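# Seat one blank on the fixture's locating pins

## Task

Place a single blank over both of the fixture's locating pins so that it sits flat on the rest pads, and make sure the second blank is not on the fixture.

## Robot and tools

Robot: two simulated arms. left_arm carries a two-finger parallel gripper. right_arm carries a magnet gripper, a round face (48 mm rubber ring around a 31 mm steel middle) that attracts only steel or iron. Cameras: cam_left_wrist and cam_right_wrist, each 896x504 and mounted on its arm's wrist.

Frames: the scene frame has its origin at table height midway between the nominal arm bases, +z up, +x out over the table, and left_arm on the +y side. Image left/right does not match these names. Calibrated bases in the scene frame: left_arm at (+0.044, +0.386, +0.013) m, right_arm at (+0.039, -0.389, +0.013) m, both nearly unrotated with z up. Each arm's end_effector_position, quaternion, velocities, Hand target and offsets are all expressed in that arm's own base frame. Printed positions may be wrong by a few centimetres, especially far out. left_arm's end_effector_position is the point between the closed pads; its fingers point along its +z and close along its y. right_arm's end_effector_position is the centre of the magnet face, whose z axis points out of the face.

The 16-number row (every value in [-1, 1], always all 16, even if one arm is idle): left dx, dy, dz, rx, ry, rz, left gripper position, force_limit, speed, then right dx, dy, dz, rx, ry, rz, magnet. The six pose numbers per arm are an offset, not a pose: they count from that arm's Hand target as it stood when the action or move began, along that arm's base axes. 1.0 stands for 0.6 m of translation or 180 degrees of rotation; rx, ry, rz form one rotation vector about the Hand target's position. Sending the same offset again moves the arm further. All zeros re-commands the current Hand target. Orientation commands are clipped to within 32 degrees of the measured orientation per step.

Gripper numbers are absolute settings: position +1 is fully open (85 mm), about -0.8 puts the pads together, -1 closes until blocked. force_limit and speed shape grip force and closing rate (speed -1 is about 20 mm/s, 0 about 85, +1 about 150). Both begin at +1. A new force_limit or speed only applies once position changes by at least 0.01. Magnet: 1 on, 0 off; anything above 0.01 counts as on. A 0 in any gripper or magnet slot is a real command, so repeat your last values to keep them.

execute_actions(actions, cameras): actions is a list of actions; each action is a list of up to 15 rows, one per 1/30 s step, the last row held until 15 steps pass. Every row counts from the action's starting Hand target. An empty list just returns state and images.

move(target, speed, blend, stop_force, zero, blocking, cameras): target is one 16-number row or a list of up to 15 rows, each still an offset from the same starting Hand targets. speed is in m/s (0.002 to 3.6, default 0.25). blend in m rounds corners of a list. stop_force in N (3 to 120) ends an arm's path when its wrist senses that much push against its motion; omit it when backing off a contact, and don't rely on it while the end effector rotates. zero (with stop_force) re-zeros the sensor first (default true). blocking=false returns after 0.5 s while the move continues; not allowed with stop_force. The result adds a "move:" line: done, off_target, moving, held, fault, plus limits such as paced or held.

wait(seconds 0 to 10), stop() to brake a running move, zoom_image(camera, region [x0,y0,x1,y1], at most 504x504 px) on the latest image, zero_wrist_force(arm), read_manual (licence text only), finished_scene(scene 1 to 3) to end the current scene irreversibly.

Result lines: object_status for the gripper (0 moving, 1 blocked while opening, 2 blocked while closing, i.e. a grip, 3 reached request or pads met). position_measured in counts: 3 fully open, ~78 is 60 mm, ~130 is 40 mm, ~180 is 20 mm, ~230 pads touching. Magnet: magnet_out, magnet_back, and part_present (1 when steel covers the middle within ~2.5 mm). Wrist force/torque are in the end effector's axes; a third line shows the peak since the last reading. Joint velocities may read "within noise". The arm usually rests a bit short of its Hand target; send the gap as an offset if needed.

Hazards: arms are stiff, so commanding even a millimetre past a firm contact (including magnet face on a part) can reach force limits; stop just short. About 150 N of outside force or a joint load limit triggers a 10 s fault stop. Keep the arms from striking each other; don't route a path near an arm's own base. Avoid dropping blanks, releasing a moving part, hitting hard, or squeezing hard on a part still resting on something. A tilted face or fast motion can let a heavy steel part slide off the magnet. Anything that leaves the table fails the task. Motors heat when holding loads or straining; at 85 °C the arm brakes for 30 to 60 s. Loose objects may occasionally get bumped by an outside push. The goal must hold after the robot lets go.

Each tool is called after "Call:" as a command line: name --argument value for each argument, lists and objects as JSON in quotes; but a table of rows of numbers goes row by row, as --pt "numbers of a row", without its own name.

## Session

Call:
execute_actions --actions '[]' --cameras '["cam_right_wrist"]'

Scene clock: 0.00 s.
left_arm: end_effector_position=(+0.3720, -0.4771, +0.1402) position_measured=3 object_status=3 end_effector_quat_wxyz=(+0.331, +0.566, -0.532, +0.536) | right_arm: end_effector_position=(+0.5972, -0.0053, +0.0993) magnet_out=0 magnet_back=1 part_present=0 end_effector_quat_wxyz=(+0.320, -0.490, +0.585, +0.561)
Joint positions: left_arm=[-1.006 -0.856 2.268 -4.336 -1.866 -2.877] | right_arm=[-0.506 -0.77 1.396 -0.885 -0.701 0.555]
Joint velocities: within noise
Joint torques (N m): no reading
Motor temperatures (°C): left_arm=[31 24 29 29 39 30] | right_arm=[36 33 31 45 34 41]
Wrist force (N): no reading
Wrist torque (N m): no reading
Wrist force, peak (N): no reading
Hand target: left_arm +0.3720, -0.4771, +0.1402; +0.331, +0.566, -0.532, +0.536 | right_arm +0.5972, -0.0053, +0.0993; +0.320, -0.490, +0.585, +0.561
Images, in order (width x height): cam_right_wrist 896x504.

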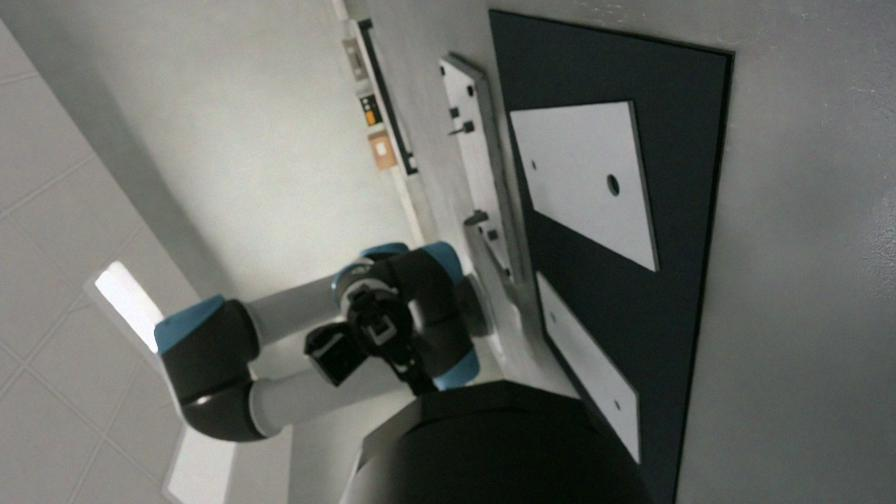

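Call:
move --pt "0 0 0.25 0 0 0 1 1 1 -0.1 0 0.5 -0.440 -0.0795 0 0" --pt "0 0.667 0.33 0 0 0 1 1 1 -0.1 0 0.5 -0.440 -0.0795 0 0" --pt "0 1.0 0.25 0 0 0 1 1 1 -0.1 0 0.5 -0.440 -0.0795 0 0" --speed '[0.4,0.6,0.6]' --blend 0.04 --cameras '["cam_right_wrist"]'

Scene clock: 4.13 s.
left_arm: end_effector_position=(+0.3720, +0.0850, +0.2996) position_measured=3 object_status=3 end_effector_quat_wxyz=(+0.275, +0.583, -0.405, +0.648) | right_arm: end_effector_position=(+0.5372, -0.0053, +0.3993) magnet_out=0 magnet_back=1 part_present=0 end_effector_quat_wxyz=(+0.000, -0.642, +0.767, +0.000)
Joint positions: left_arm=[0.555 -1.332 2.403 -3.427 -3.13 -2.151] | right_arm=[-0.261 -1.504 1.476 -1.544 -1.57 1.486]
Joint velocities: within noise
Joint torques (N m): left_arm=[-11.22 -36.17 -5.43 0.14 0.28 -1.45] | right_arm=[7.1 -34.9 -34.38 -1.72 -1.36 1.6]
Motor temperatures (°C): left_arm=[31 24 29 29 39 30] | right_arm=[36 33 31 45 34 41]
Wrist force (N): left_arm=[0.3 0.9 -0.5] | right_arm=[-1.7 1.5 1.8]
Wrist torque (N m): left_arm=[0.14 0.06 -0.04] | right_arm=[0.18 -0.13 0.19]
Wrist force, peak (N): left_arm=[-2.7 -2.5 -8.0] | right_arm=[-1.8 1.7 2.1]
Hand target: left_arm +0.3720, +0.0850, +0.2997; +0.275, +0.583, -0.405, +0.648 (not the last commanded pose) | right_arm +0.5372, -0.0053, +0.3993; +0.000, -0.642, +0.767, +0.000
Off the commanded pose: left_arm 0.039 m, 21 deg | right_arm 0.000 m, 0 deg.
led back after a hold (left arm): the arm was led back toward your command in small steps, so it may still be short of it.
move: held (left_arm; a check stopped the path); limits=held
pose unreachable (left arm): on one or more control steps of this call, first in action 0 (counted from 0), this arm could not follow its commanded pose, so it was not sent that pose on those steps. It may still have moved: this result reports where it is.
cause: moving toward the commanded pose would bring two parts of the arm too close to each other (its gripper and another part of the arm, with joints 4 (wrist 1) to 6 (wrist 3) between them).
Images, in order (width x height): cam_right_wrist 896x504.

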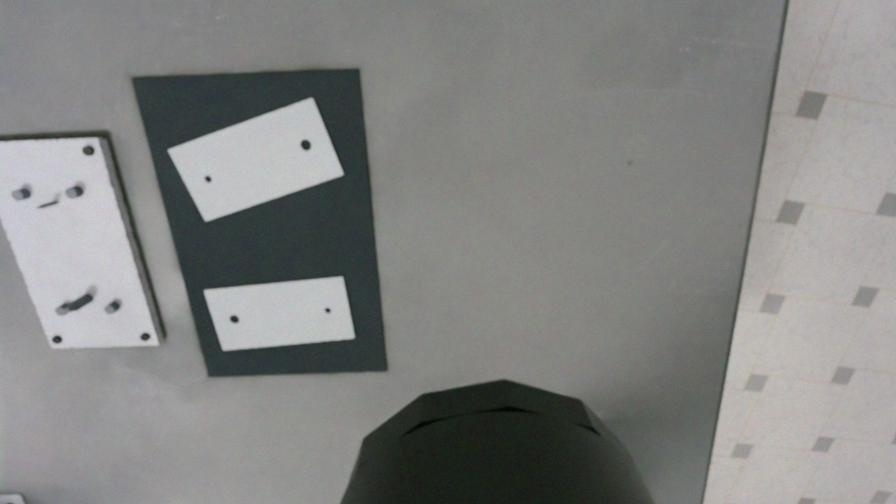

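Call:
move --target '[0,0,0,0,0,0,1,1,1,-0.0603,0.777,-0.3455,0,0,0.9606,0]' --speed 0.7 --cameras '["cam_right_wrist"]'

Call:
zoom_image --camera "cam_right_wrist" --region '[340, 0, 640, 380]'

Scene clock: 9.20 s.
left_arm: end_effector_position=(+0.3720, +0.0850, +0.2997) position_measured=3 object_status=3 end_effector_quat_wxyz=(+0.275, +0.583, -0.405, +0.648) | right_arm: end_effector_position=(+0.5010, +0.4608, +0.1920) magnet_out=0 magnet_back=1 part_present=0 end_effector_quat_wxyz=(+0.000, +0.805, +0.593, +0.000)
Joint positions: left_arm=[0.555 -1.332 2.403 -3.428 -3.13 -2.152] | right_arm=[0.547 -1.071 1.45 -1.949 -1.571 -0.724]
Joint velocities: within noise
Joint torques (N m): left_arm=[-10.28 -13.91 -20.78 -4.48 0.18 -1.54] | right_arm=[7.58 -34.73 -33.5 -1.21 1.42 -2.05]
Motor temperatures (°C): left_arm=[31 24 29 29 39 30] | right_arm=[36 33 31 45 34 41]
Wrist force (N): left_arm=[0.3 0.7 -0.7] | right_arm=[-1.5 1.8 1.6]
Wrist torque (N m): left_arm=[0.11 0.07 -0.03] | right_arm=[0.19 -0.17 0.13]
Wrist force, peak (N): left_arm=[0.4 0.9 -0.9] | right_arm=[-1.8 1.7 2.2]
Hand target: left_arm +0.3720, +0.0850, +0.2997; +0.275, +0.583, -0.405, +0.648 | right_arm +0.5010, +0.4609, +0.1920; +0.000, +0.805, +0.593, +0.000
Off the commanded pose: left_arm 0.000 m, 0 deg | right_arm 0.000 m, 0 deg.
move: done
Images, in order (width x height): cam_right_wrist 896x504.

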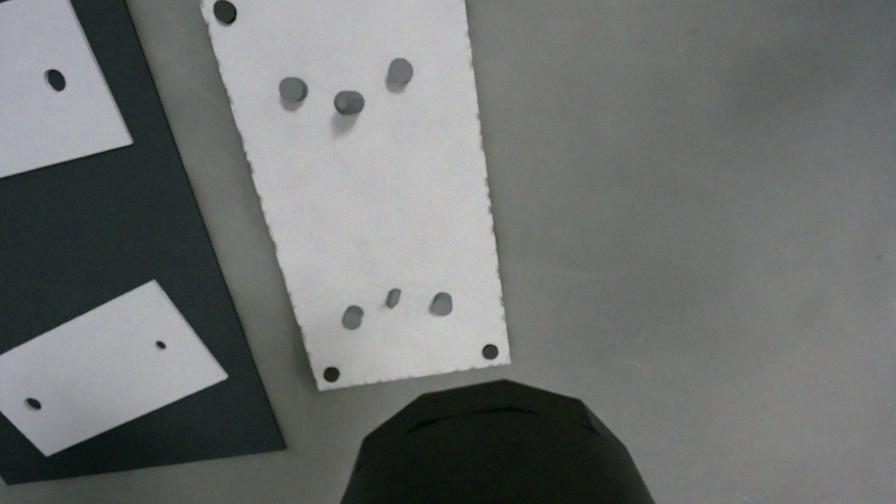

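Scaled by 1.326 from the camera's 896x504 image, which has a finer 1280x720 frame.

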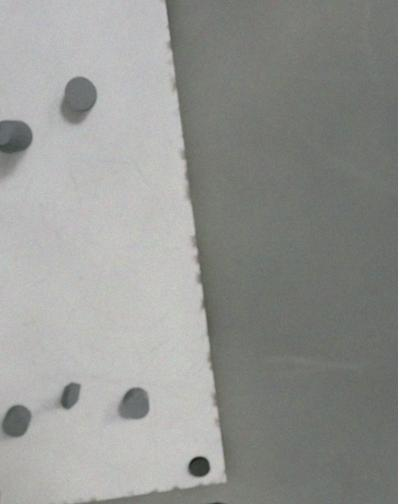

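Call:
zoom_image --camera "cam_right_wrist" --region '[270, 40, 430, 140]'

Call:
zoom_image --camera "cam_right_wrist" --region '[330, 260, 490, 360]'

Scaled by 3.150 from the camera's 896x504 image, which has a finer 1280x720 frame.

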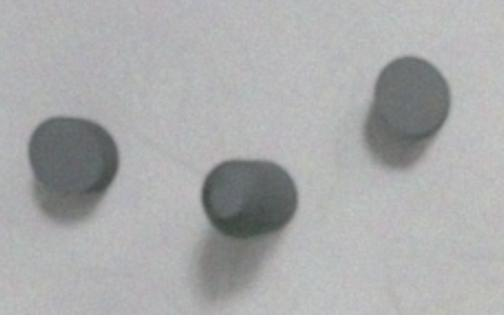

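Scaled by 3.150 from the camera's 896x504 image, which has a finer 1280x720 frame.

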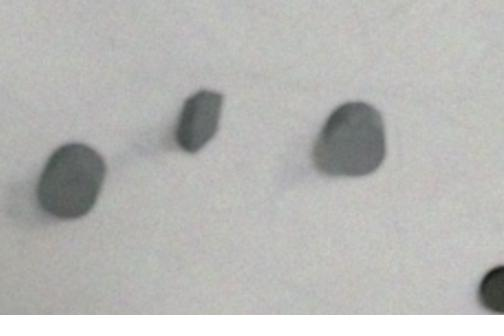

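Call:
move --target '[0,0,0,0,0,0,1,1,1,-0.0213,-0.0837,0,0,0,0.0422,0]' --speed 0.4 --cameras '["cam_right_wrist"]'

Call:
zoom_image --camera "cam_right_wrist" --region '[380, 40, 540, 140]'

Call:
zoom_image --camera "cam_right_wrist" --region '[380, 260, 540, 360]'

Scene clock: 11.20 s.
left_arm: end_effector_position=(+0.3720, +0.0850, +0.2997) position_measured=3 object_status=3 end_effector_quat_wxyz=(+0.275, +0.583, -0.405, +0.648) | right_arm: end_effector_position=(+0.4883, +0.4107, +0.1920) magnet_out=0 magnet_back=1 part_present=0 end_effector_quat_wxyz=(+0.000, +0.764, +0.645, +0.000)
Joint positions: left_arm=[0.555 -1.332 2.403 -3.429 -3.13 -2.152] | right_arm=[0.489 -1.165 1.594 -1.998 -1.571 -0.914]
Joint velocities: within noise
Joint torques (N m): left_arm=[-10.51 -13.82 -19.88 -4.27 0.06 -1.49] | right_arm=[-6.63 -46.4 -14.78 -4.54 1.57 -1.85]
Motor temperatures (°C): left_arm=[31 24 29 29 39 30] | right_arm=[36 33 31 45 34 41]
Wrist force (N): left_arm=[0.3 0.7 -0.6] | right_arm=[-1.3 1.5 1.8]
Wrist torque (N m): left_arm=[0.12 0.06 -0.03] | right_arm=[0.16 -0.22 0.18]
Wrist force, peak (N): left_arm=[0.4 1.0 -0.7] | right_arm=[-1.8 1.9 1.6]
Hand target: left_arm +0.3720, +0.0850, +0.2997; +0.275, +0.583, -0.405, +0.648 | right_arm +0.4882, +0.4106, +0.1920; +0.000, +0.764, +0.645, +0.000
Off the commanded pose: left_arm 0.000 m, 0 deg | right_arm 0.000 m, 0 deg.
move: done
Images, in order (width x height): cam_right_wrist 896x504.

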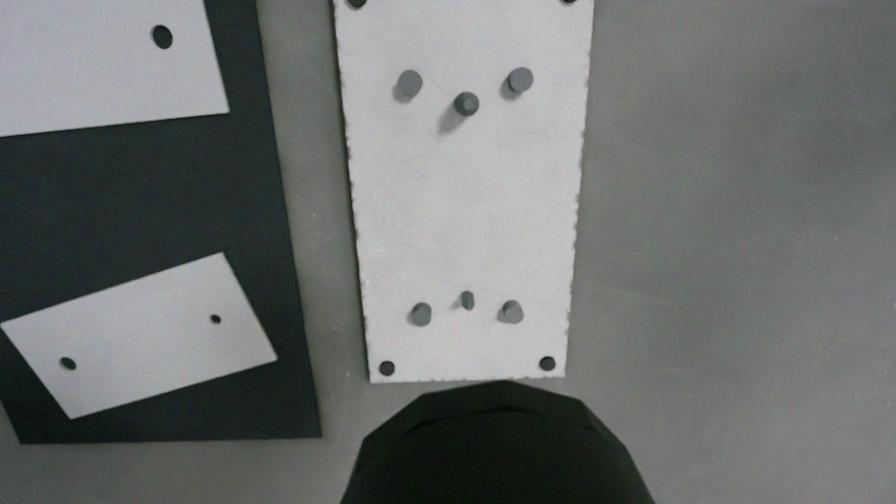

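Scaled by 3.150 from the camera's 896x504 image, which has a finer 1280x720 frame.

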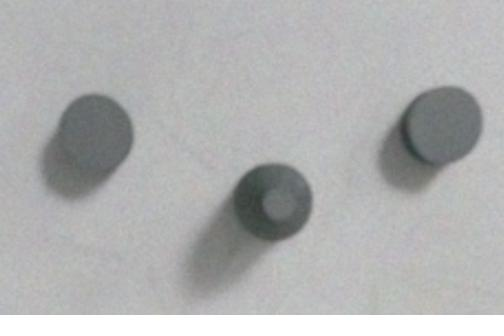

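Scaled by 3.150 from the camera's 896x504 image, which has a finer 1280x720 frame.

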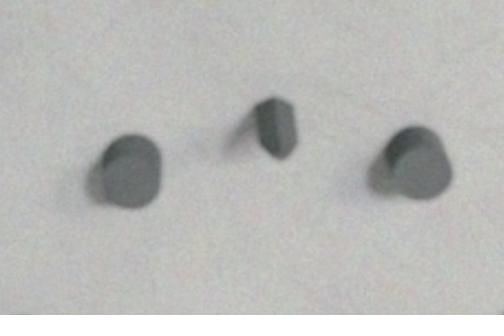

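Call:
move --target '[0,0,0,0,0,0,1,1,1,-0.1837,-0.2877,-0.02,0,0,-0.4689,0]' --speed 0.6 --cameras '["cam_right_wrist"]'

Call:
zoom_image --camera "cam_right_wrist" --region '[340, 0, 640, 380]'

Scene clock: 13.50 s.
left_arm: end_effector_position=(+0.3720, +0.0850, +0.2997) position_measured=3 object_status=3 end_effector_quat_wxyz=(+0.275, +0.583, -0.405, +0.648) | right_arm: end_effector_position=(+0.3781, +0.2381, +0.1800) magnet_out=0 magnet_back=1 part_present=0 end_effector_quat_wxyz=(+0.000, +0.999, -0.035, +0.000)
Joint positions: left_arm=[0.555 -1.332 2.403 -3.429 -3.13 -2.153] | right_arm=[0.259 -1.582 2.145 -2.133 -1.57 0.328]
Joint velocities: within noise
Joint torques (N m): left_arm=[-11.77 -14 -20.54 -4.33 0.1 -1.44] | right_arm=[-8.87 -29.34 -13.83 -4.31 -1.37 1.53]
Motor temperatures (°C): left_arm=[31 24 29 29 39 30] | right_arm=[36 33 31 45 34 41]
Wrist force (N): left_arm=[0.4 0.6 -0.7] | right_arm=[-1.4 1.5 1.3]
Wrist torque (N m): left_arm=[0.10 0.05 -0.04] | right_arm=[0.16 -0.21 0.16]
Wrist force, peak (N): left_arm=[0.4 0.9 -0.7] | right_arm=[-1.7 2.1 1.4]
Hand target: left_arm +0.3720, +0.0850, +0.2997; +0.275, +0.583, -0.405, +0.648 | right_arm +0.3780, +0.2380, +0.1800; +0.000, +0.999, -0.035, +0.000
Off the commanded pose: left_arm 0.000 m, 0 deg | right_arm 0.000 m, 0 deg.
move: done
Images, in order (width x height): cam_right_wrist 896x504.

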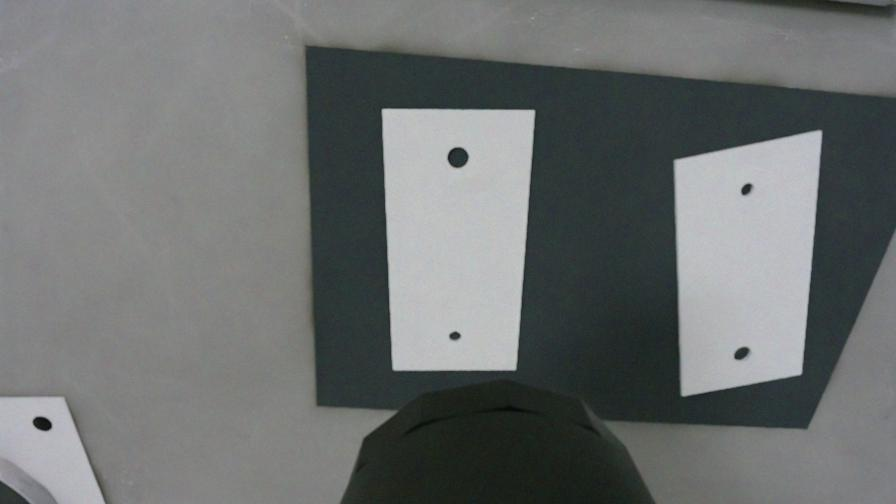

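Scaled by 1.326 from the camera's 896x504 image, which has a finer 1280x720 frame.

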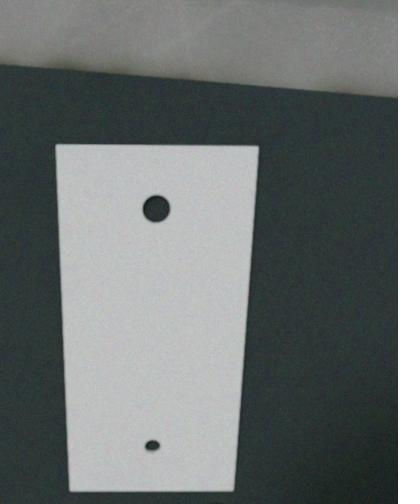

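Call:
move --target '[0,0,0,0,0,0,1,1,1,-0.0035,-0.0515,-0.3042,0,0,0,0]' --speed 0.3 --cameras '[]'

Call:
move --target '[0,0,0,0,0,0,1,1,1,0,0,-0.02,0,0,0,0]' --speed 0.004 --stop_force 4 --cameras '["cam_right_wrist"]'

Call:
execute_actions --actions '[[[0,0,0,0,0,0,1,1,1,0,0,0,0,0,0,1]]]' --cameras '[]'

Call:
move --pt "0 0 0 0 0 0 1 1 1 0 0 0.09 0 0 0 1" --pt "0 0 0 0 0 0 1 1 1 0.192 0.348 0.088 0 0 0.4808 1" --speed '[0.2,0.35]' --blend 0.02 --cameras '["cam_right_wrist"]'

Scene clock: 15.67 s.
left_arm: end_effector_position=(+0.3720, +0.0850, +0.2997) position_measured=3 object_status=3 end_effector_quat_wxyz=(+0.275, +0.583, -0.405, +0.648) | right_arm: end_effector_position=(+0.3759, +0.2071, -0.0025) magnet_out=0 magnet_back=1 part_present=0 end_effector_quat_wxyz=(+0.000, +0.999, -0.035, +0.000)
Joint positions: left_arm=[0.555 -1.332 2.403 -3.43 -3.13 -2.153] | right_arm=[0.187 -1.193 2.367 -2.745 -1.57 0.257]
Joint velocities: within noise
Joint torques (N m): left_arm=[-11.1 -14.22 -19.5 -4.39 0.09 -1.51] | right_arm=[-7.8 -18.44 -20.79 -4.85 1.73 -1.88]
Motor temperatures (°C): left_arm=[31 24 29 29 39 30] | right_arm=[36 33 31 45 34 41]
Wrist force (N): left_arm=[0.3 0.8 -0.6] | right_arm=[-1.2 1.3 1.2]
Wrist torque (N m): left_arm=[0.12 0.07 -0.04] | right_arm=[0.15 -0.22 0.16]
Wrist force, peak (N): left_arm=[0.4 1.0 -0.6] | right_arm=[-1.5 2.2 2.7]
Hand target: left_arm +0.3720, +0.0850, +0.2997; +0.275, +0.583, -0.405, +0.648 | right_arm +0.3759, +0.2071, -0.0026; +0.000, +0.999, -0.035, +0.000
Off the commanded pose: left_arm 0.000 m, 0 deg | right_arm 0.000 m, 0 deg.
move: done
No camera images: "cameras" was empty.

Scene clock: 18.07 s.
left_arm: end_effector_position=(+0.3720, +0.0850, +0.2997) position_measured=3 object_status=3 end_effector_quat_wxyz=(+0.275, +0.583, -0.405, +0.648) | right_arm: end_effector_position=(+0.3759, +0.2071, -0.0082) magnet_out=0 magnet_back=1 part_present=0 end_effector_quat_wxyz=(+0.000, +0.999, -0.035, +0.000)
Joint positions: left_arm=[0.555 -1.332 2.403 -3.43 -3.13 -2.153] | right_arm=[0.187 -1.175 2.369 -2.764 -1.57 0.257]
Joint velocities: within noise
Joint torques (N m): left_arm=[-10.78 -14.3 -19.99 -4.21 0.2 -1.58] | right_arm=[-7.84 -32.79 -14.84 -0.58 1.32 -1.88]
Motor temperatures (°C): left_arm=[31 24 29 29 39 30] | right_arm=[36 33 31 45 34 41]
Wrist force (N): left_arm=[0.5 0.9 -0.4] | right_arm=[-0.3 0.9 -3.3]
Wrist torque (N m): left_arm=[0.14 0.04 -0.04] | right_arm=[0.12 -0.15 0.15]
Wrist force, peak (N): left_arm=[0.3 0.9 -0.7] | right_arm=[-12.7 5.3 -21.6]
Hand target: left_arm +0.3720, +0.0850, +0.2997; +0.275, +0.583, -0.405, +0.648 | right_arm +0.3759, +0.2071, -0.0082; +0.000, +0.999, -0.035, +0.000 (not the last commanded pose)
Off the commanded pose: left_arm 0.000 m, 0 deg | right_arm 0.006 m, 0 deg.
move: contact (right_arm)
Images, in order (width x height): cam_right_wrist 896x504.

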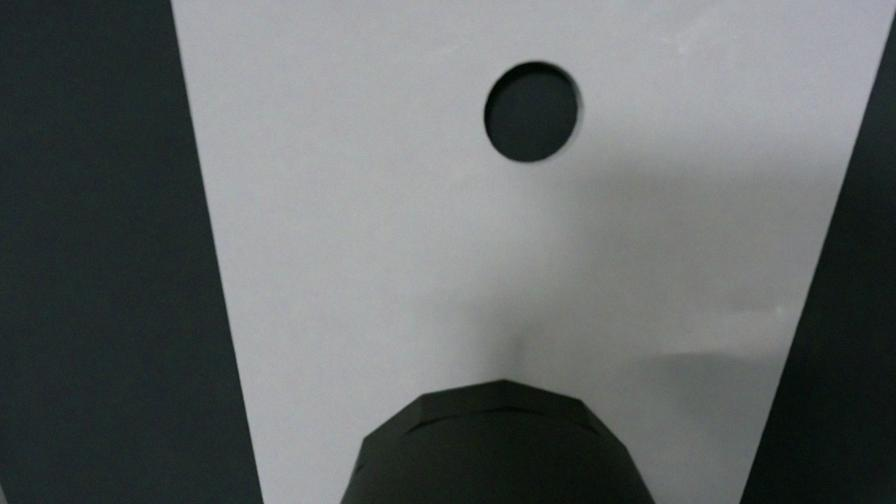

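Scene clock: 18.77 s.
left_arm: end_effector_position=(+0.3720, +0.0850, +0.2997) position_measured=3 object_status=3 end_effector_quat_wxyz=(+0.275, +0.583, -0.405, +0.648) | right_arm: end_effector_position=(+0.3759, +0.2071, -0.0082) magnet_out=1 magnet_back=0 part_present=1 end_effector_quat_wxyz=(+0.000, +0.999, -0.035, +0.000)
Joint positions: left_arm=[0.555 -1.332 2.403 -3.431 -3.13 -2.154] | right_arm=[0.187 -1.175 2.369 -2.764 -1.57 0.257]
Joint velocities: within noise
Joint torques (N m): left_arm=[-11.16 -13.6 -19.39 -4.19 0.17 -1.44] | right_arm=[-6.06 -34.02 -19.2 -4.62 1.34 -1.56]
Motor temperatures (°C): left_arm=[31 24 29 29 39 30] | right_arm=[36 33 31 45 34 41]
Wrist force (N): left_arm=[0.4 0.8 -0.6] | right_arm=[-1.3 1.2 3.1]
Wrist torque (N m): left_arm=[0.13 0.05 -0.04] | right_arm=[0.11 -0.17 0.15]
Wrist force, peak (N): left_arm=[0.4 0.8 -0.7] | right_arm=[-1.3 1.2 3.1]
Hand target: left_arm +0.3720, +0.0850, +0.2997; +0.275, +0.583, -0.405, +0.648 | right_arm +0.3759, +0.2071, -0.0082; +0.000, +0.999, -0.035, +0.000
Off the commanded pose: left_arm 0.000 m, 0 deg | right_arm 0.000 m, 0 deg.
No camera images: "cameras" was empty.

Scene clock: 21.90 s.
left_arm: end_effector_position=(+0.3720, +0.0850, +0.2997) position_measured=3 object_status=3 end_effector_quat_wxyz=(+0.275, +0.583, -0.405, +0.648) | right_arm: end_effector_position=(+0.4911, +0.4159, +0.0446) magnet_out=1 magnet_back=0 part_present=1 end_effector_quat_wxyz=(+0.000, +0.752, +0.659, +0.000)
Joint positions: left_arm=[0.555 -1.331 2.403 -3.431 -3.13 -2.154] | right_arm=[0.494 -0.96 1.712 -2.322 -1.571 -0.946]
Joint velocities: within noise
Joint torques (N m): left_arm=[-11.49 -12.15 -19.72 -4.29 0.16 -1.32] | right_arm=[8.34 -36.2 -30.56 -1.43 1.73 -2.07]
Motor temperatures (°C): left_arm=[31 24 29 29 39 30] | right_arm=[36 33 31 45 34 41]
Wrist force (N): left_arm=[0.2 0.7 -0.7] | right_arm=[-0.9 1.7 3.8]
Wrist torque (N m): left_arm=[0.11 0.07 -0.04] | right_arm=[0.17 -0.27 0.18]
Wrist force, peak (N): left_arm=[0.5 0.8 -0.7] | right_arm=[-1.2 1.5 5.1]
Hand target: left_arm +0.3720, +0.0850, +0.2997; +0.275, +0.583, -0.405, +0.648 | right_arm +0.4911, +0.4159, +0.0446; +0.000, +0.752, +0.660, +0.000
Off the commanded pose: left_arm 0.000 m, 0 deg | right_arm 0.000 m, 0 deg.
move: done
Images, in order (width x height): cam_right_wrist 896x504.

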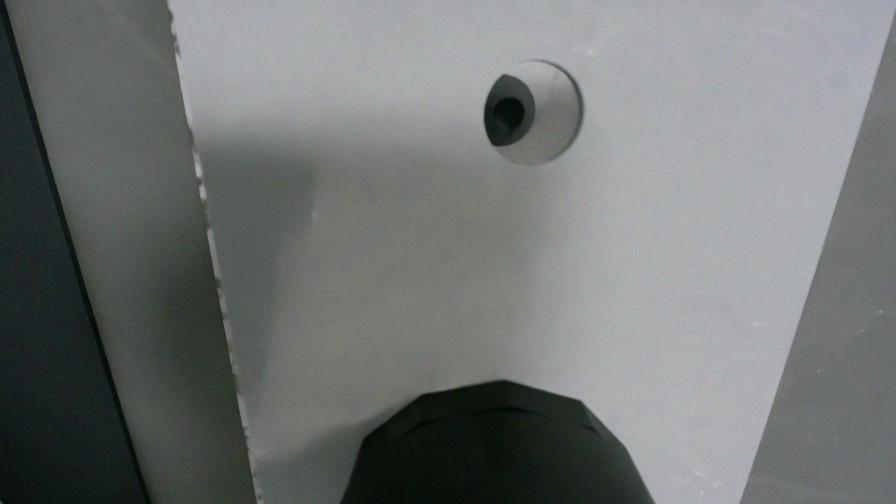

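Call:
move --pt "0 0 0 0 0 0 1 1 1 0.00067 -0.0021 0 0 0 0 1" --pt "0 0 0 0 0 0 1 1 1 0.00067 -0.0021 -0.022 0 0 0 1" --speed '[0.03,0.05]' --cameras '["cam_right_wrist"]'

Call:
zoom_image --camera "cam_right_wrist" --region '[460, 30, 610, 190]'

Scene clock: 23.00 s.
left_arm: end_effector_position=(+0.3720, +0.0850, +0.2997) position_measured=3 object_status=3 end_effector_quat_wxyz=(+0.275, +0.583, -0.405, +0.648) | right_arm: end_effector_position=(+0.4915, +0.4147, +0.0315) magnet_out=1 magnet_back=0 part_present=1 end_effector_quat_wxyz=(+0.000, +0.752, +0.660, +0.000)
Joint positions: left_arm=[0.555 -1.331 2.403 -3.432 -3.13 -2.155] | right_arm=[0.492 -0.94 1.72 -2.35 -1.571 -0.948]
Joint velocities: within noise
Joint torques (N m): left_arm=[-10.7 -13.06 -19.1 -4.35 0.05 -1.3] | right_arm=[-8.2 -36.07 -10.36 -4.81 0.7 -2.03]
Motor temperatures (°C): left_arm=[31 24 29 29 39 30] | right_arm=[36 33 31 45 34 41]
Wrist force (N): left_arm=[0.4 0.7 -0.5] | right_arm=[-0.7 1.7 3.9]
Wrist torque (N m): left_arm=[0.11 0.05 -0.03] | right_arm=[0.18 -0.29 0.19]
Wrist force, peak (N): left_arm=[0.4 1.0 -0.7] | right_arm=[-0.9 1.8 4.1]
Hand target: left_arm +0.3720, +0.0850, +0.2997; +0.275, +0.583, -0.405, +0.648 | right_arm +0.4915, +0.4147, +0.0314; +0.000, +0.752, +0.660, +0.000
Off the commanded pose: left_arm 0.000 m, 0 deg | right_arm 0.000 m, 0 deg.
move: done
Images, in order (width x height): cam_right_wrist 896x504.

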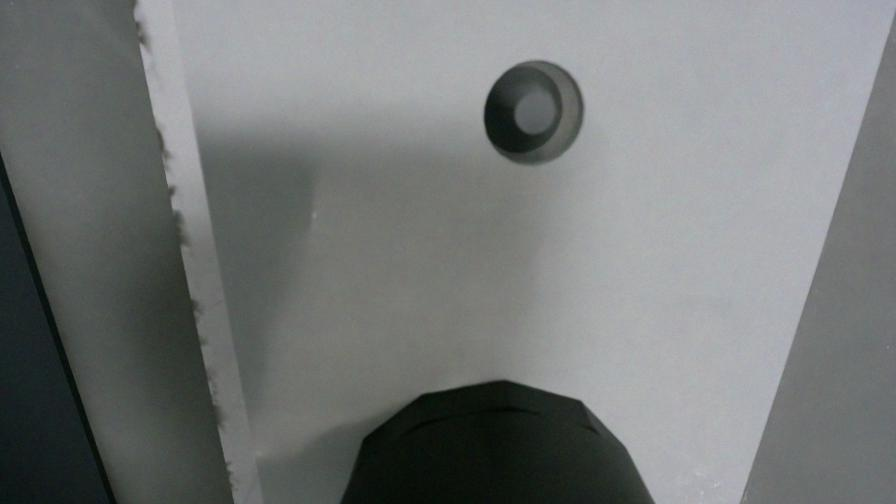

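Scaled by 3.150 from the camera's 896x504 image, which has a finer 1280x720 frame.

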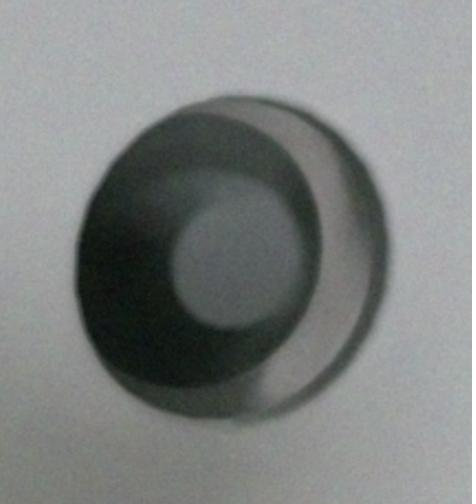

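Call:
move --pt "0 0 0 0 0 0 1 1 1 -0.00045 -0.0003 0 0 0 0 1" --pt "0 0 0 0 0 0 1 1 1 -0.00045 -0.0003 -0.0417 0 0 0 1" --speed 0.005 --stop_force 6 --cameras '["cam_right_wrist"]'

Scene clock: 26.03 s.
left_arm: end_effector_position=(+0.3720, +0.0850, +0.2997) position_measured=3 object_status=3 end_effector_quat_wxyz=(+0.275, +0.583, -0.405, +0.648) | right_arm: end_effector_position=(+0.4913, +0.4145, +0.0233) magnet_out=1 magnet_back=0 part_present=1 end_effector_quat_wxyz=(+0.000, +0.752, +0.660, +0.000)
Joint positions: left_arm=[0.555 -1.331 2.403 -3.432 -3.13 -2.155] | right_arm=[0.492 -0.926 1.724 -2.368 -1.571 -0.948]
Joint velocities: within noise
Joint torques (N m): left_arm=[-10.83 -12.89 -19.97 -4.45 0.08 -1.31] | right_arm=[-7.58 -51.42 -22.69 0.6 -0.61 -1.93]
Motor temperatures (°C): left_arm=[31 24 29 29 39 30] | right_arm=[36 33 31 45 34 41]
Wrist force (N): left_arm=[0.2 0.7 -0.6] | right_arm=[8.8 7.8 3.9]
Wrist torque (N m): left_arm=[0.12 0.08 -0.03] | right_arm=[0.15 -0.21 0.81]
Wrist force, peak (N): left_arm=[0.5 0.9 -0.6] | right_arm=[8.8 8.1 4.0]
Hand target: left_arm +0.3720, +0.0850, +0.2997; +0.275, +0.583, -0.405, +0.648 | right_arm +0.4913, +0.4145, +0.0233; +0.000, +0.752, +0.660, +0.000 (not the last commanded pose)
Off the commanded pose: left_arm 0.000 m, 0 deg | right_arm 0.017 m, 0 deg.
move: contact (right_arm); path passed 1 of 2 targets
Images, in order (width x height): cam_right_wrist 896x504.

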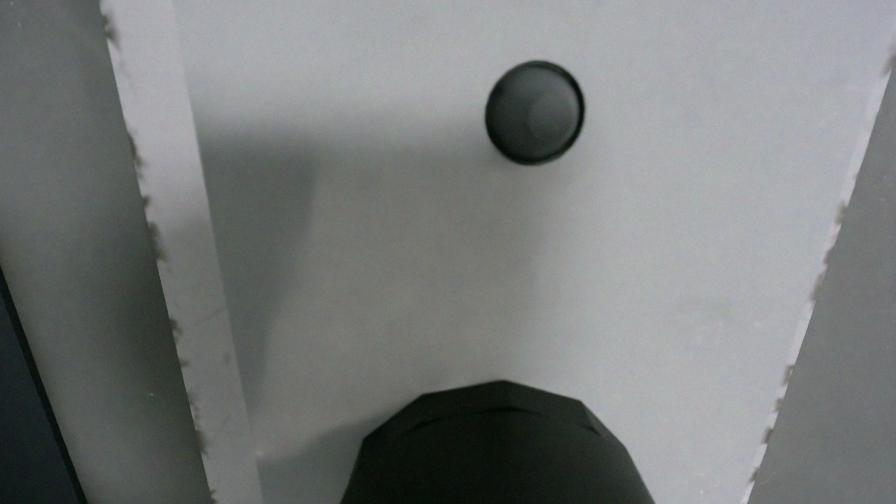

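Call:
move --pt "0 0 0 0 0 0 1 1 1 0 0 0.003 0 0 0 1" --pt "0 0 0 0 0 0 1 1 1 0.00067 0.00067 0.003 0 0 0 1" --speed 0.02 --cameras '[]'

Call:
move --target '[0,0,0,0,0,0,1,1,1,0,0,-0.03,0,0,0,1]' --speed 0.005 --stop_force 8 --cameras '["cam_right_wrist"]'

Scene clock: 26.93 s.
left_arm: end_effector_position=(+0.3720, +0.0850, +0.2997) position_measured=3 object_status=3 end_effector_quat_wxyz=(+0.275, +0.583, -0.405, +0.648) | right_arm: end_effector_position=(+0.4917, +0.4148, +0.0252) magnet_out=1 magnet_back=0 part_present=1 end_effector_quat_wxyz=(+0.000, +0.752, +0.660, +0.000)
Joint positions: left_arm=[0.555 -1.331 2.403 -3.432 -3.13 -2.155] | right_arm=[0.492 -0.928 1.722 -2.363 -1.571 -0.948]
Joint velocities: within noise
Joint torques (N m): left_arm=[-8.78 -13.2 -20.7 -4.3 0.14 -1.47] | right_arm=[8.51 -36.53 -28.93 -1.29 -0.5 1.32]
Motor temperatures (°C): left_arm=[31 24 29 29 39 30] | right_arm=[36 33 31 45 34 41]
Wrist force (N): left_arm=[0.4 0.9 -0.6] | right_arm=[-0.7 1.7 4.1]
Wrist torque (N m): left_arm=[0.14 0.06 -0.04] | right_arm=[0.17 -0.28 0.19]
Wrist force, peak (N): left_arm=[0.5 0.9 -0.6] | right_arm=[9.0 8.0 4.2]
Hand target: left_arm +0.3720, +0.0850, +0.2997; +0.275, +0.583, -0.405, +0.648 | right_arm +0.4917, +0.4149, +0.0251; +0.000, +0.752, +0.660, +0.000
Off the commanded pose: left_arm 0.000 m, 0 deg | right_arm 0.000 m, 0 deg.
move: done
No camera images: "cameras" was empty.

Scene clock: 29.27 s.
left_arm: end_effector_position=(+0.3720, +0.0850, +0.2997) position_measured=3 object_status=3 end_effector_quat_wxyz=(+0.275, +0.583, -0.405, +0.648) | right_arm: end_effector_position=(+0.4917, +0.4149, +0.0196) magnet_out=1 magnet_back=0 part_present=1 end_effector_quat_wxyz=(+0.000, +0.752, +0.660, +0.000)
Joint positions: left_arm=[0.555 -1.331 2.403 -3.433 -3.13 -2.155] | right_arm=[0.492 -0.919 1.723 -2.374 -1.571 -0.948]
Joint velocities: within noise
Joint torques (N m): left_arm=[-11.77 -12.27 -19.48 -4.19 -0.07 -1.52] | right_arm=[-3 -53.57 -29.54 -1.89 -0.46 0.78]
Motor temperatures (°C): left_arm=[31 24 29 29 39 30] | right_arm=[36 33 31 45 33 41]
Wrist force (N): left_arm=[0.3 0.6 -0.5] | right_arm=[0.2 -0.9 5.1]
Wrist torque (N m): left_arm=[0.09 0.07 -0.03] | right_arm=[0.08 -0.27 0.50]
Wrist force, peak (N): left_arm=[0.3 1.0 -0.7] | right_arm=[-5.9 -7.6 -5.8]
Hand target: left_arm +0.3720, +0.0850, +0.2997; +0.275, +0.583, -0.405, +0.648 | right_arm +0.4917, +0.4149, +0.0196; +0.000, +0.752, +0.660, +0.000 (not the last commanded pose)
Off the commanded pose: left_arm 0.000 m, 0 deg | right_arm 0.013 m, 0 deg.
move: contact (right_arm)
Images, in order (width x height): cam_right_wrist 896x504.

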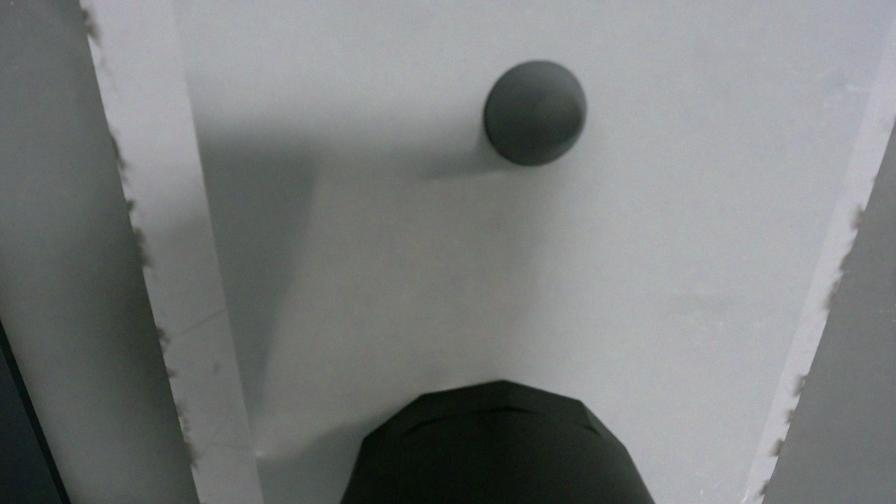

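Call:
move --pt "0 0 0 0 0 0 1 1 1 -0.0003 -0.0002 -0.001 0 0 0 1" --pt "0 0 0 0 0 0 1 1 1 -0.0003 -0.0002 -0.03 0 0 0 1" --speed 0.004 --stop_force 9 --cameras '["cam_right_wrist"]'

Scene clock: 30.87 s.
left_arm: end_effector_position=(+0.3720, +0.0850, +0.2997) position_measured=3 object_status=3 end_effector_quat_wxyz=(+0.275, +0.583, -0.405, +0.648) | right_arm: end_effector_position=(+0.4916, +0.4149, +0.0192) magnet_out=1 magnet_back=0 part_present=1 end_effector_quat_wxyz=(+0.000, +0.752, +0.660, +0.000)
Joint positions: left_arm=[0.555 -1.331 2.403 -3.433 -3.13 -2.155] | right_arm=[0.492 -0.918 1.724 -2.376 -1.571 -0.948]
Joint velocities: within noise
Joint torques (N m): left_arm=[-10.52 -11.87 -20.66 -4.18 0.2 -1.59] | right_arm=[-6.06 -52.13 -29.22 -2.03 -0.47 -0.51]
Motor temperatures (°C): left_arm=[31 24 29 29 39 30] | right_arm=[36 33 31 45 33 41]
Wrist force (N): left_arm=[0.5 0.8 -0.6] | right_arm=[-1.1 -0.8 3.4]
Wrist torque (N m): left_arm=[0.12 0.04 -0.03] | right_arm=[-0.06 -0.26 0.74]
Wrist force, peak (N): left_arm=[0.6 0.9 -0.7] | right_arm=[-6.8 -6.6 -8.0]
Hand target: left_arm +0.3720, +0.0850, +0.2997; +0.275, +0.583, -0.405, +0.648 | right_arm +0.4916, +0.4149, +0.0192; +0.000, +0.752, +0.660, +0.000 (not the last commanded pose)
Off the commanded pose: left_arm 0.000 m, 0 deg | right_arm 0.018 m, 0 deg.
move: contact (right_arm); path passed 0 of 2 targets
Images, in order (width x height): cam_right_wrist 896x504.

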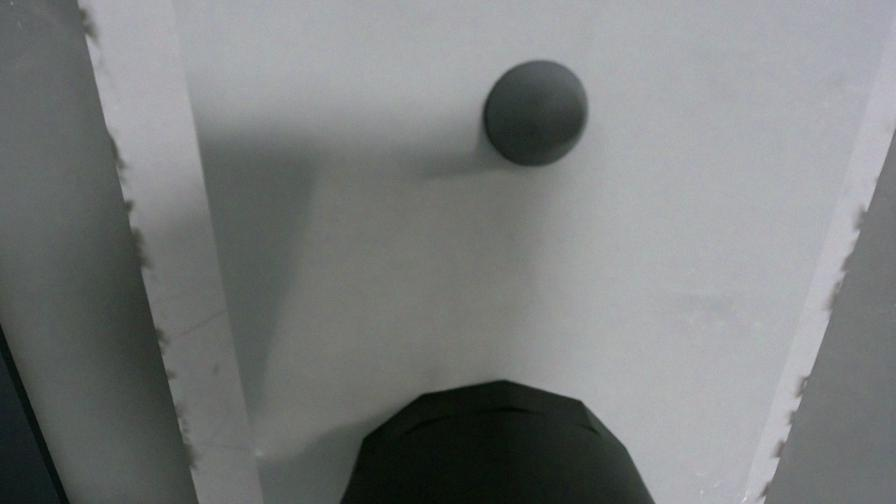

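Call:
move --pt "0 0 0 0 0 0 1 1 1 0 0 0.003 0 0 0 1" --pt "0 0 0 0 0 0 1 1 1 -0.0004 -0.0006 0.003 0 0 -0.0022 1" --speed 0.02 --cameras '[]'

Call:
move --target '[0,0,0,0,0,0,1,1,1,0,0,-0.03,0,0,0,1]' --speed 0.004 --stop_force 8 --cameras '["cam_right_wrist"]'

Scene clock: 31.80 s.
left_arm: end_effector_position=(+0.3720, +0.0850, +0.2997) position_measured=3 object_status=3 end_effector_quat_wxyz=(+0.275, +0.583, -0.405, +0.648) | right_arm: end_effector_position=(+0.4914, +0.4145, +0.0210) magnet_out=1 magnet_back=0 part_present=1 end_effector_quat_wxyz=(+0.000, +0.754, +0.657, +0.000)
Joint positions: left_arm=[0.555 -1.331 2.403 -3.433 -3.13 -2.156] | right_arm=[0.492 -0.922 1.725 -2.373 -1.571 -0.942]
Joint velocities: within noise
Joint torques (N m): left_arm=[-10.55 -12.81 -20.78 -4.23 -0.03 -1.29] | right_arm=[-6.92 -52.58 -10.41 -4.59 -0.38 1.48]
Motor temperatures (°C): left_arm=[31 24 29 29 39 30] | right_arm=[36 33 31 45 33 41]
Wrist force (N): left_arm=[0.1 0.8 -0.6] | right_arm=[-0.6 2.1 4.0]
Wrist torque (N m): left_arm=[0.13 0.10 -0.04] | right_arm=[0.16 -0.25 0.21]
Wrist force, peak (N): left_arm=[0.5 0.7 -0.7] | right_arm=[-0.2 -0.1 6.4]
Hand target: left_arm +0.3720, +0.0850, +0.2997; +0.275, +0.583, -0.405, +0.648 | right_arm +0.4914, +0.4145, +0.0210; +0.000, +0.754, +0.657, +0.000
Off the commanded pose: left_arm 0.000 m, 0 deg | right_arm 0.000 m, 0 deg.
move: done
No camera images: "cameras" was empty.

Scene clock: 35.13 s.
left_arm: end_effector_position=(+0.3720, +0.0850, +0.2997) position_measured=3 object_status=3 end_effector_quat_wxyz=(+0.275, +0.583, -0.405, +0.648) | right_arm: end_effector_position=(+0.4914, +0.4145, +0.0120) magnet_out=1 magnet_back=0 part_present=1 end_effector_quat_wxyz=(+0.000, +0.754, +0.657, +0.000)
Joint positions: left_arm=[0.555 -1.331 2.403 -3.433 -3.13 -2.156] | right_arm=[0.492 -0.907 1.728 -2.391 -1.571 -0.942]
Joint velocities: within noise
Joint torques (N m): left_arm=[-10.73 -14.26 -20.45 -4.32 -0.09 -1.48] | right_arm=[-7.24 -48.14 -17.18 -0.43 0.12 1.53]
Motor temperatures (°C): left_arm=[31 24 29 29 39 30] | right_arm=[36 33 31 45 33 41]
Wrist force (N): left_arm=[0.5 0.7 -0.5] | right_arm=[-0.5 0.0 -3.4]
Wrist torque (N m): left_arm=[0.11 0.03 -0.04] | right_arm=[-0.17 -0.10 0.18]
Wrist force, peak (N): left_arm=[0.6 0.8 -0.8] | right_arm=[-6.4 -5.5 -12.6]
Hand target: left_arm +0.3720, +0.0850, +0.2997; +0.275, +0.583, -0.405, +0.648 | right_arm +0.4914, +0.4145, +0.0120; +0.000, +0.754, +0.657, +0.000 (not the last commanded pose)
Off the commanded pose: left_arm 0.000 m, 0 deg | right_arm 0.009 m, 0 deg.
move: contact (right_arm)
Images, in order (width x height): cam_right_wrist 896x504.

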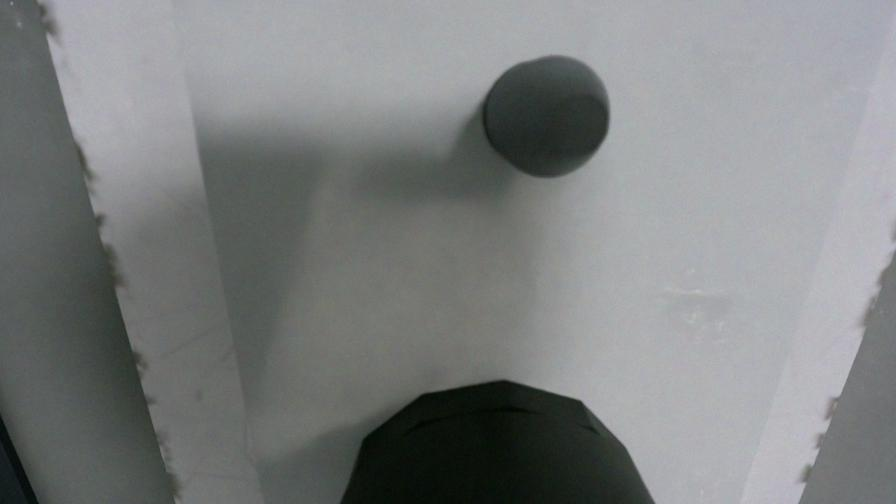

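Reached z 0.0120, same as the seated height before. Release and check.

Call:
execute_actions --actions '[[[0,0,0,0,0,0,1,1,1,0,0,0,0,0,0,0]]]' --cameras '[]'

Call:
move --target '[0,0,0,0,0,0,1,1,1,0,0,0.25,0,0,0,0]' --cameras '["cam_right_wrist"]'

Call:
zoom_image --camera "cam_right_wrist" --region '[340, 0, 640, 380]'

Scene clock: 35.97 s.
left_arm: end_effector_position=(+0.3720, +0.0850, +0.2997) position_measured=3 object_status=3 end_effector_quat_wxyz=(+0.275, +0.583, -0.405, +0.648) | right_arm: end_effector_position=(+0.4914, +0.4145, +0.0120) magnet_out=0 magnet_back=1 part_present=0 end_effector_quat_wxyz=(+0.000, +0.754, +0.657, +0.000)
Joint positions: left_arm=[0.555 -1.331 2.403 -3.433 -3.13 -2.156] | right_arm=[0.492 -0.907 1.728 -2.391 -1.571 -0.942]
Joint velocities: within noise
Joint torques (N m): left_arm=[-10.87 -13.92 -19.74 -4.37 -0.28 -1.46] | right_arm=[-7.64 -37.05 -23.54 -0.69 0.19 1.52]
Motor temperatures (°C): left_arm=[31 24 29 29 39 30] | right_arm=[36 33 31 45 33 41]
Wrist force (N): left_arm=[0.4 0.8 -0.5] | right_arm=[-1.6 -0.5 -7.6]
Wrist torque (N m): left_arm=[0.12 0.06 -0.03] | right_arm=[0.05 -0.17 0.17]
Wrist force, peak (N): left_arm=[0.3 1.1 -0.6] | right_arm=[-1.5 -0.3 -7.9]
Hand target: left_arm +0.3720, +0.0850, +0.2997; +0.275, +0.583, -0.405, +0.648 | right_arm +0.4914, +0.4145, +0.0120; +0.000, +0.754, +0.657, +0.000
Off the commanded pose: left_arm 0.000 m, 0 deg | right_arm 0.000 m, 0 deg.
No camera images: "cameras" was empty.

Scene clock: 37.27 s.
left_arm: end_effector_position=(+0.3720, +0.0850, +0.2997) position_measured=3 object_status=3 end_effector_quat_wxyz=(+0.275, +0.583, -0.405, +0.648) | right_arm: end_effector_position=(+0.4914, +0.4145, +0.1619) magnet_out=0 magnet_back=1 part_present=0 end_effector_quat_wxyz=(+0.000, +0.754, +0.657, +0.000)
Joint positions: left_arm=[0.555 -1.331 2.403 -3.433 -3.13 -2.156] | right_arm=[0.492 -1.124 1.617 -2.064 -1.571 -0.942]
Joint velocities: within noise
Joint torques (N m): left_arm=[-10.56 -13.45 -19.39 -4.13 0.2 -1.47] | right_arm=[-8.28 -47.83 -32.99 -1.08 -1.42 -1.95]
Motor temperatures (°C): left_arm=[31 24 29 29 39 30] | right_arm=[36 33 31 45 33 41]
Wrist force (N): left_arm=[0.3 0.6 -0.7] | right_arm=[-1.1 1.6 1.4]
Wrist torque (N m): left_arm=[0.10 0.06 -0.03] | right_arm=[0.15 -0.22 0.16]
Wrist force, peak (N): left_arm=[0.6 1.0 -0.7] | right_arm=[-1.5 -0.5 -7.3]
Hand target: left_arm +0.3720, +0.0850, +0.2997; +0.275, +0.583, -0.405, +0.648 | right_arm +0.4914, +0.4145, +0.1620; +0.000, +0.754, +0.657, +0.000
Off the commanded pose: left_arm 0.000 m, 0 deg | right_arm 0.000 m, 0 deg.
move: done
Images, in order (width x height): cam_right_wrist 896x504.

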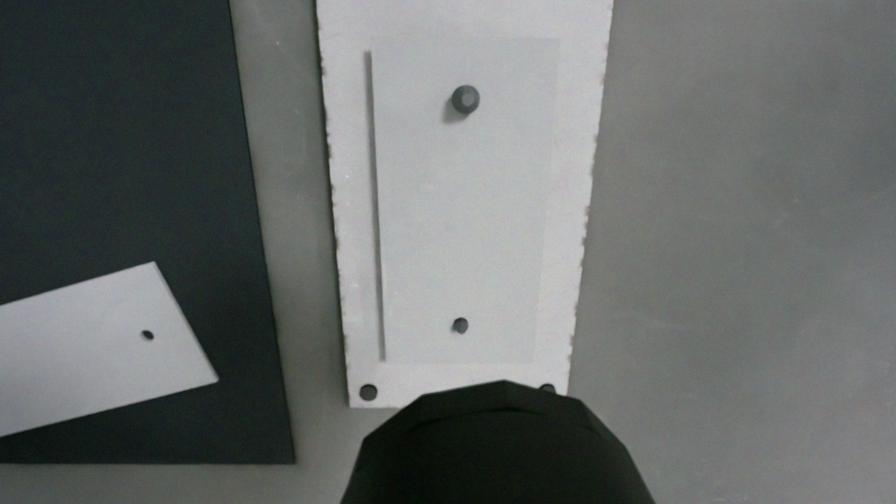

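Scaled by 1.326 from the camera's 896x504 image, which has a finer 1280x720 frame.

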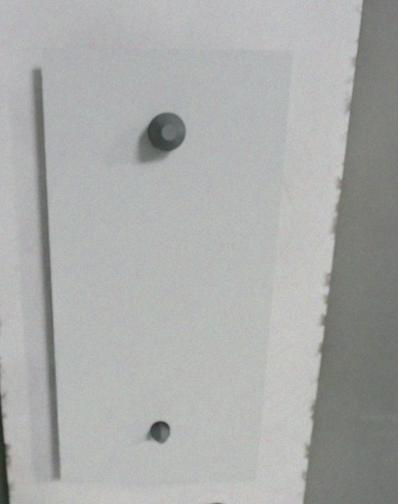

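Seated.

Call:
finished_scene --scene 2

The scene is finished: the task was done.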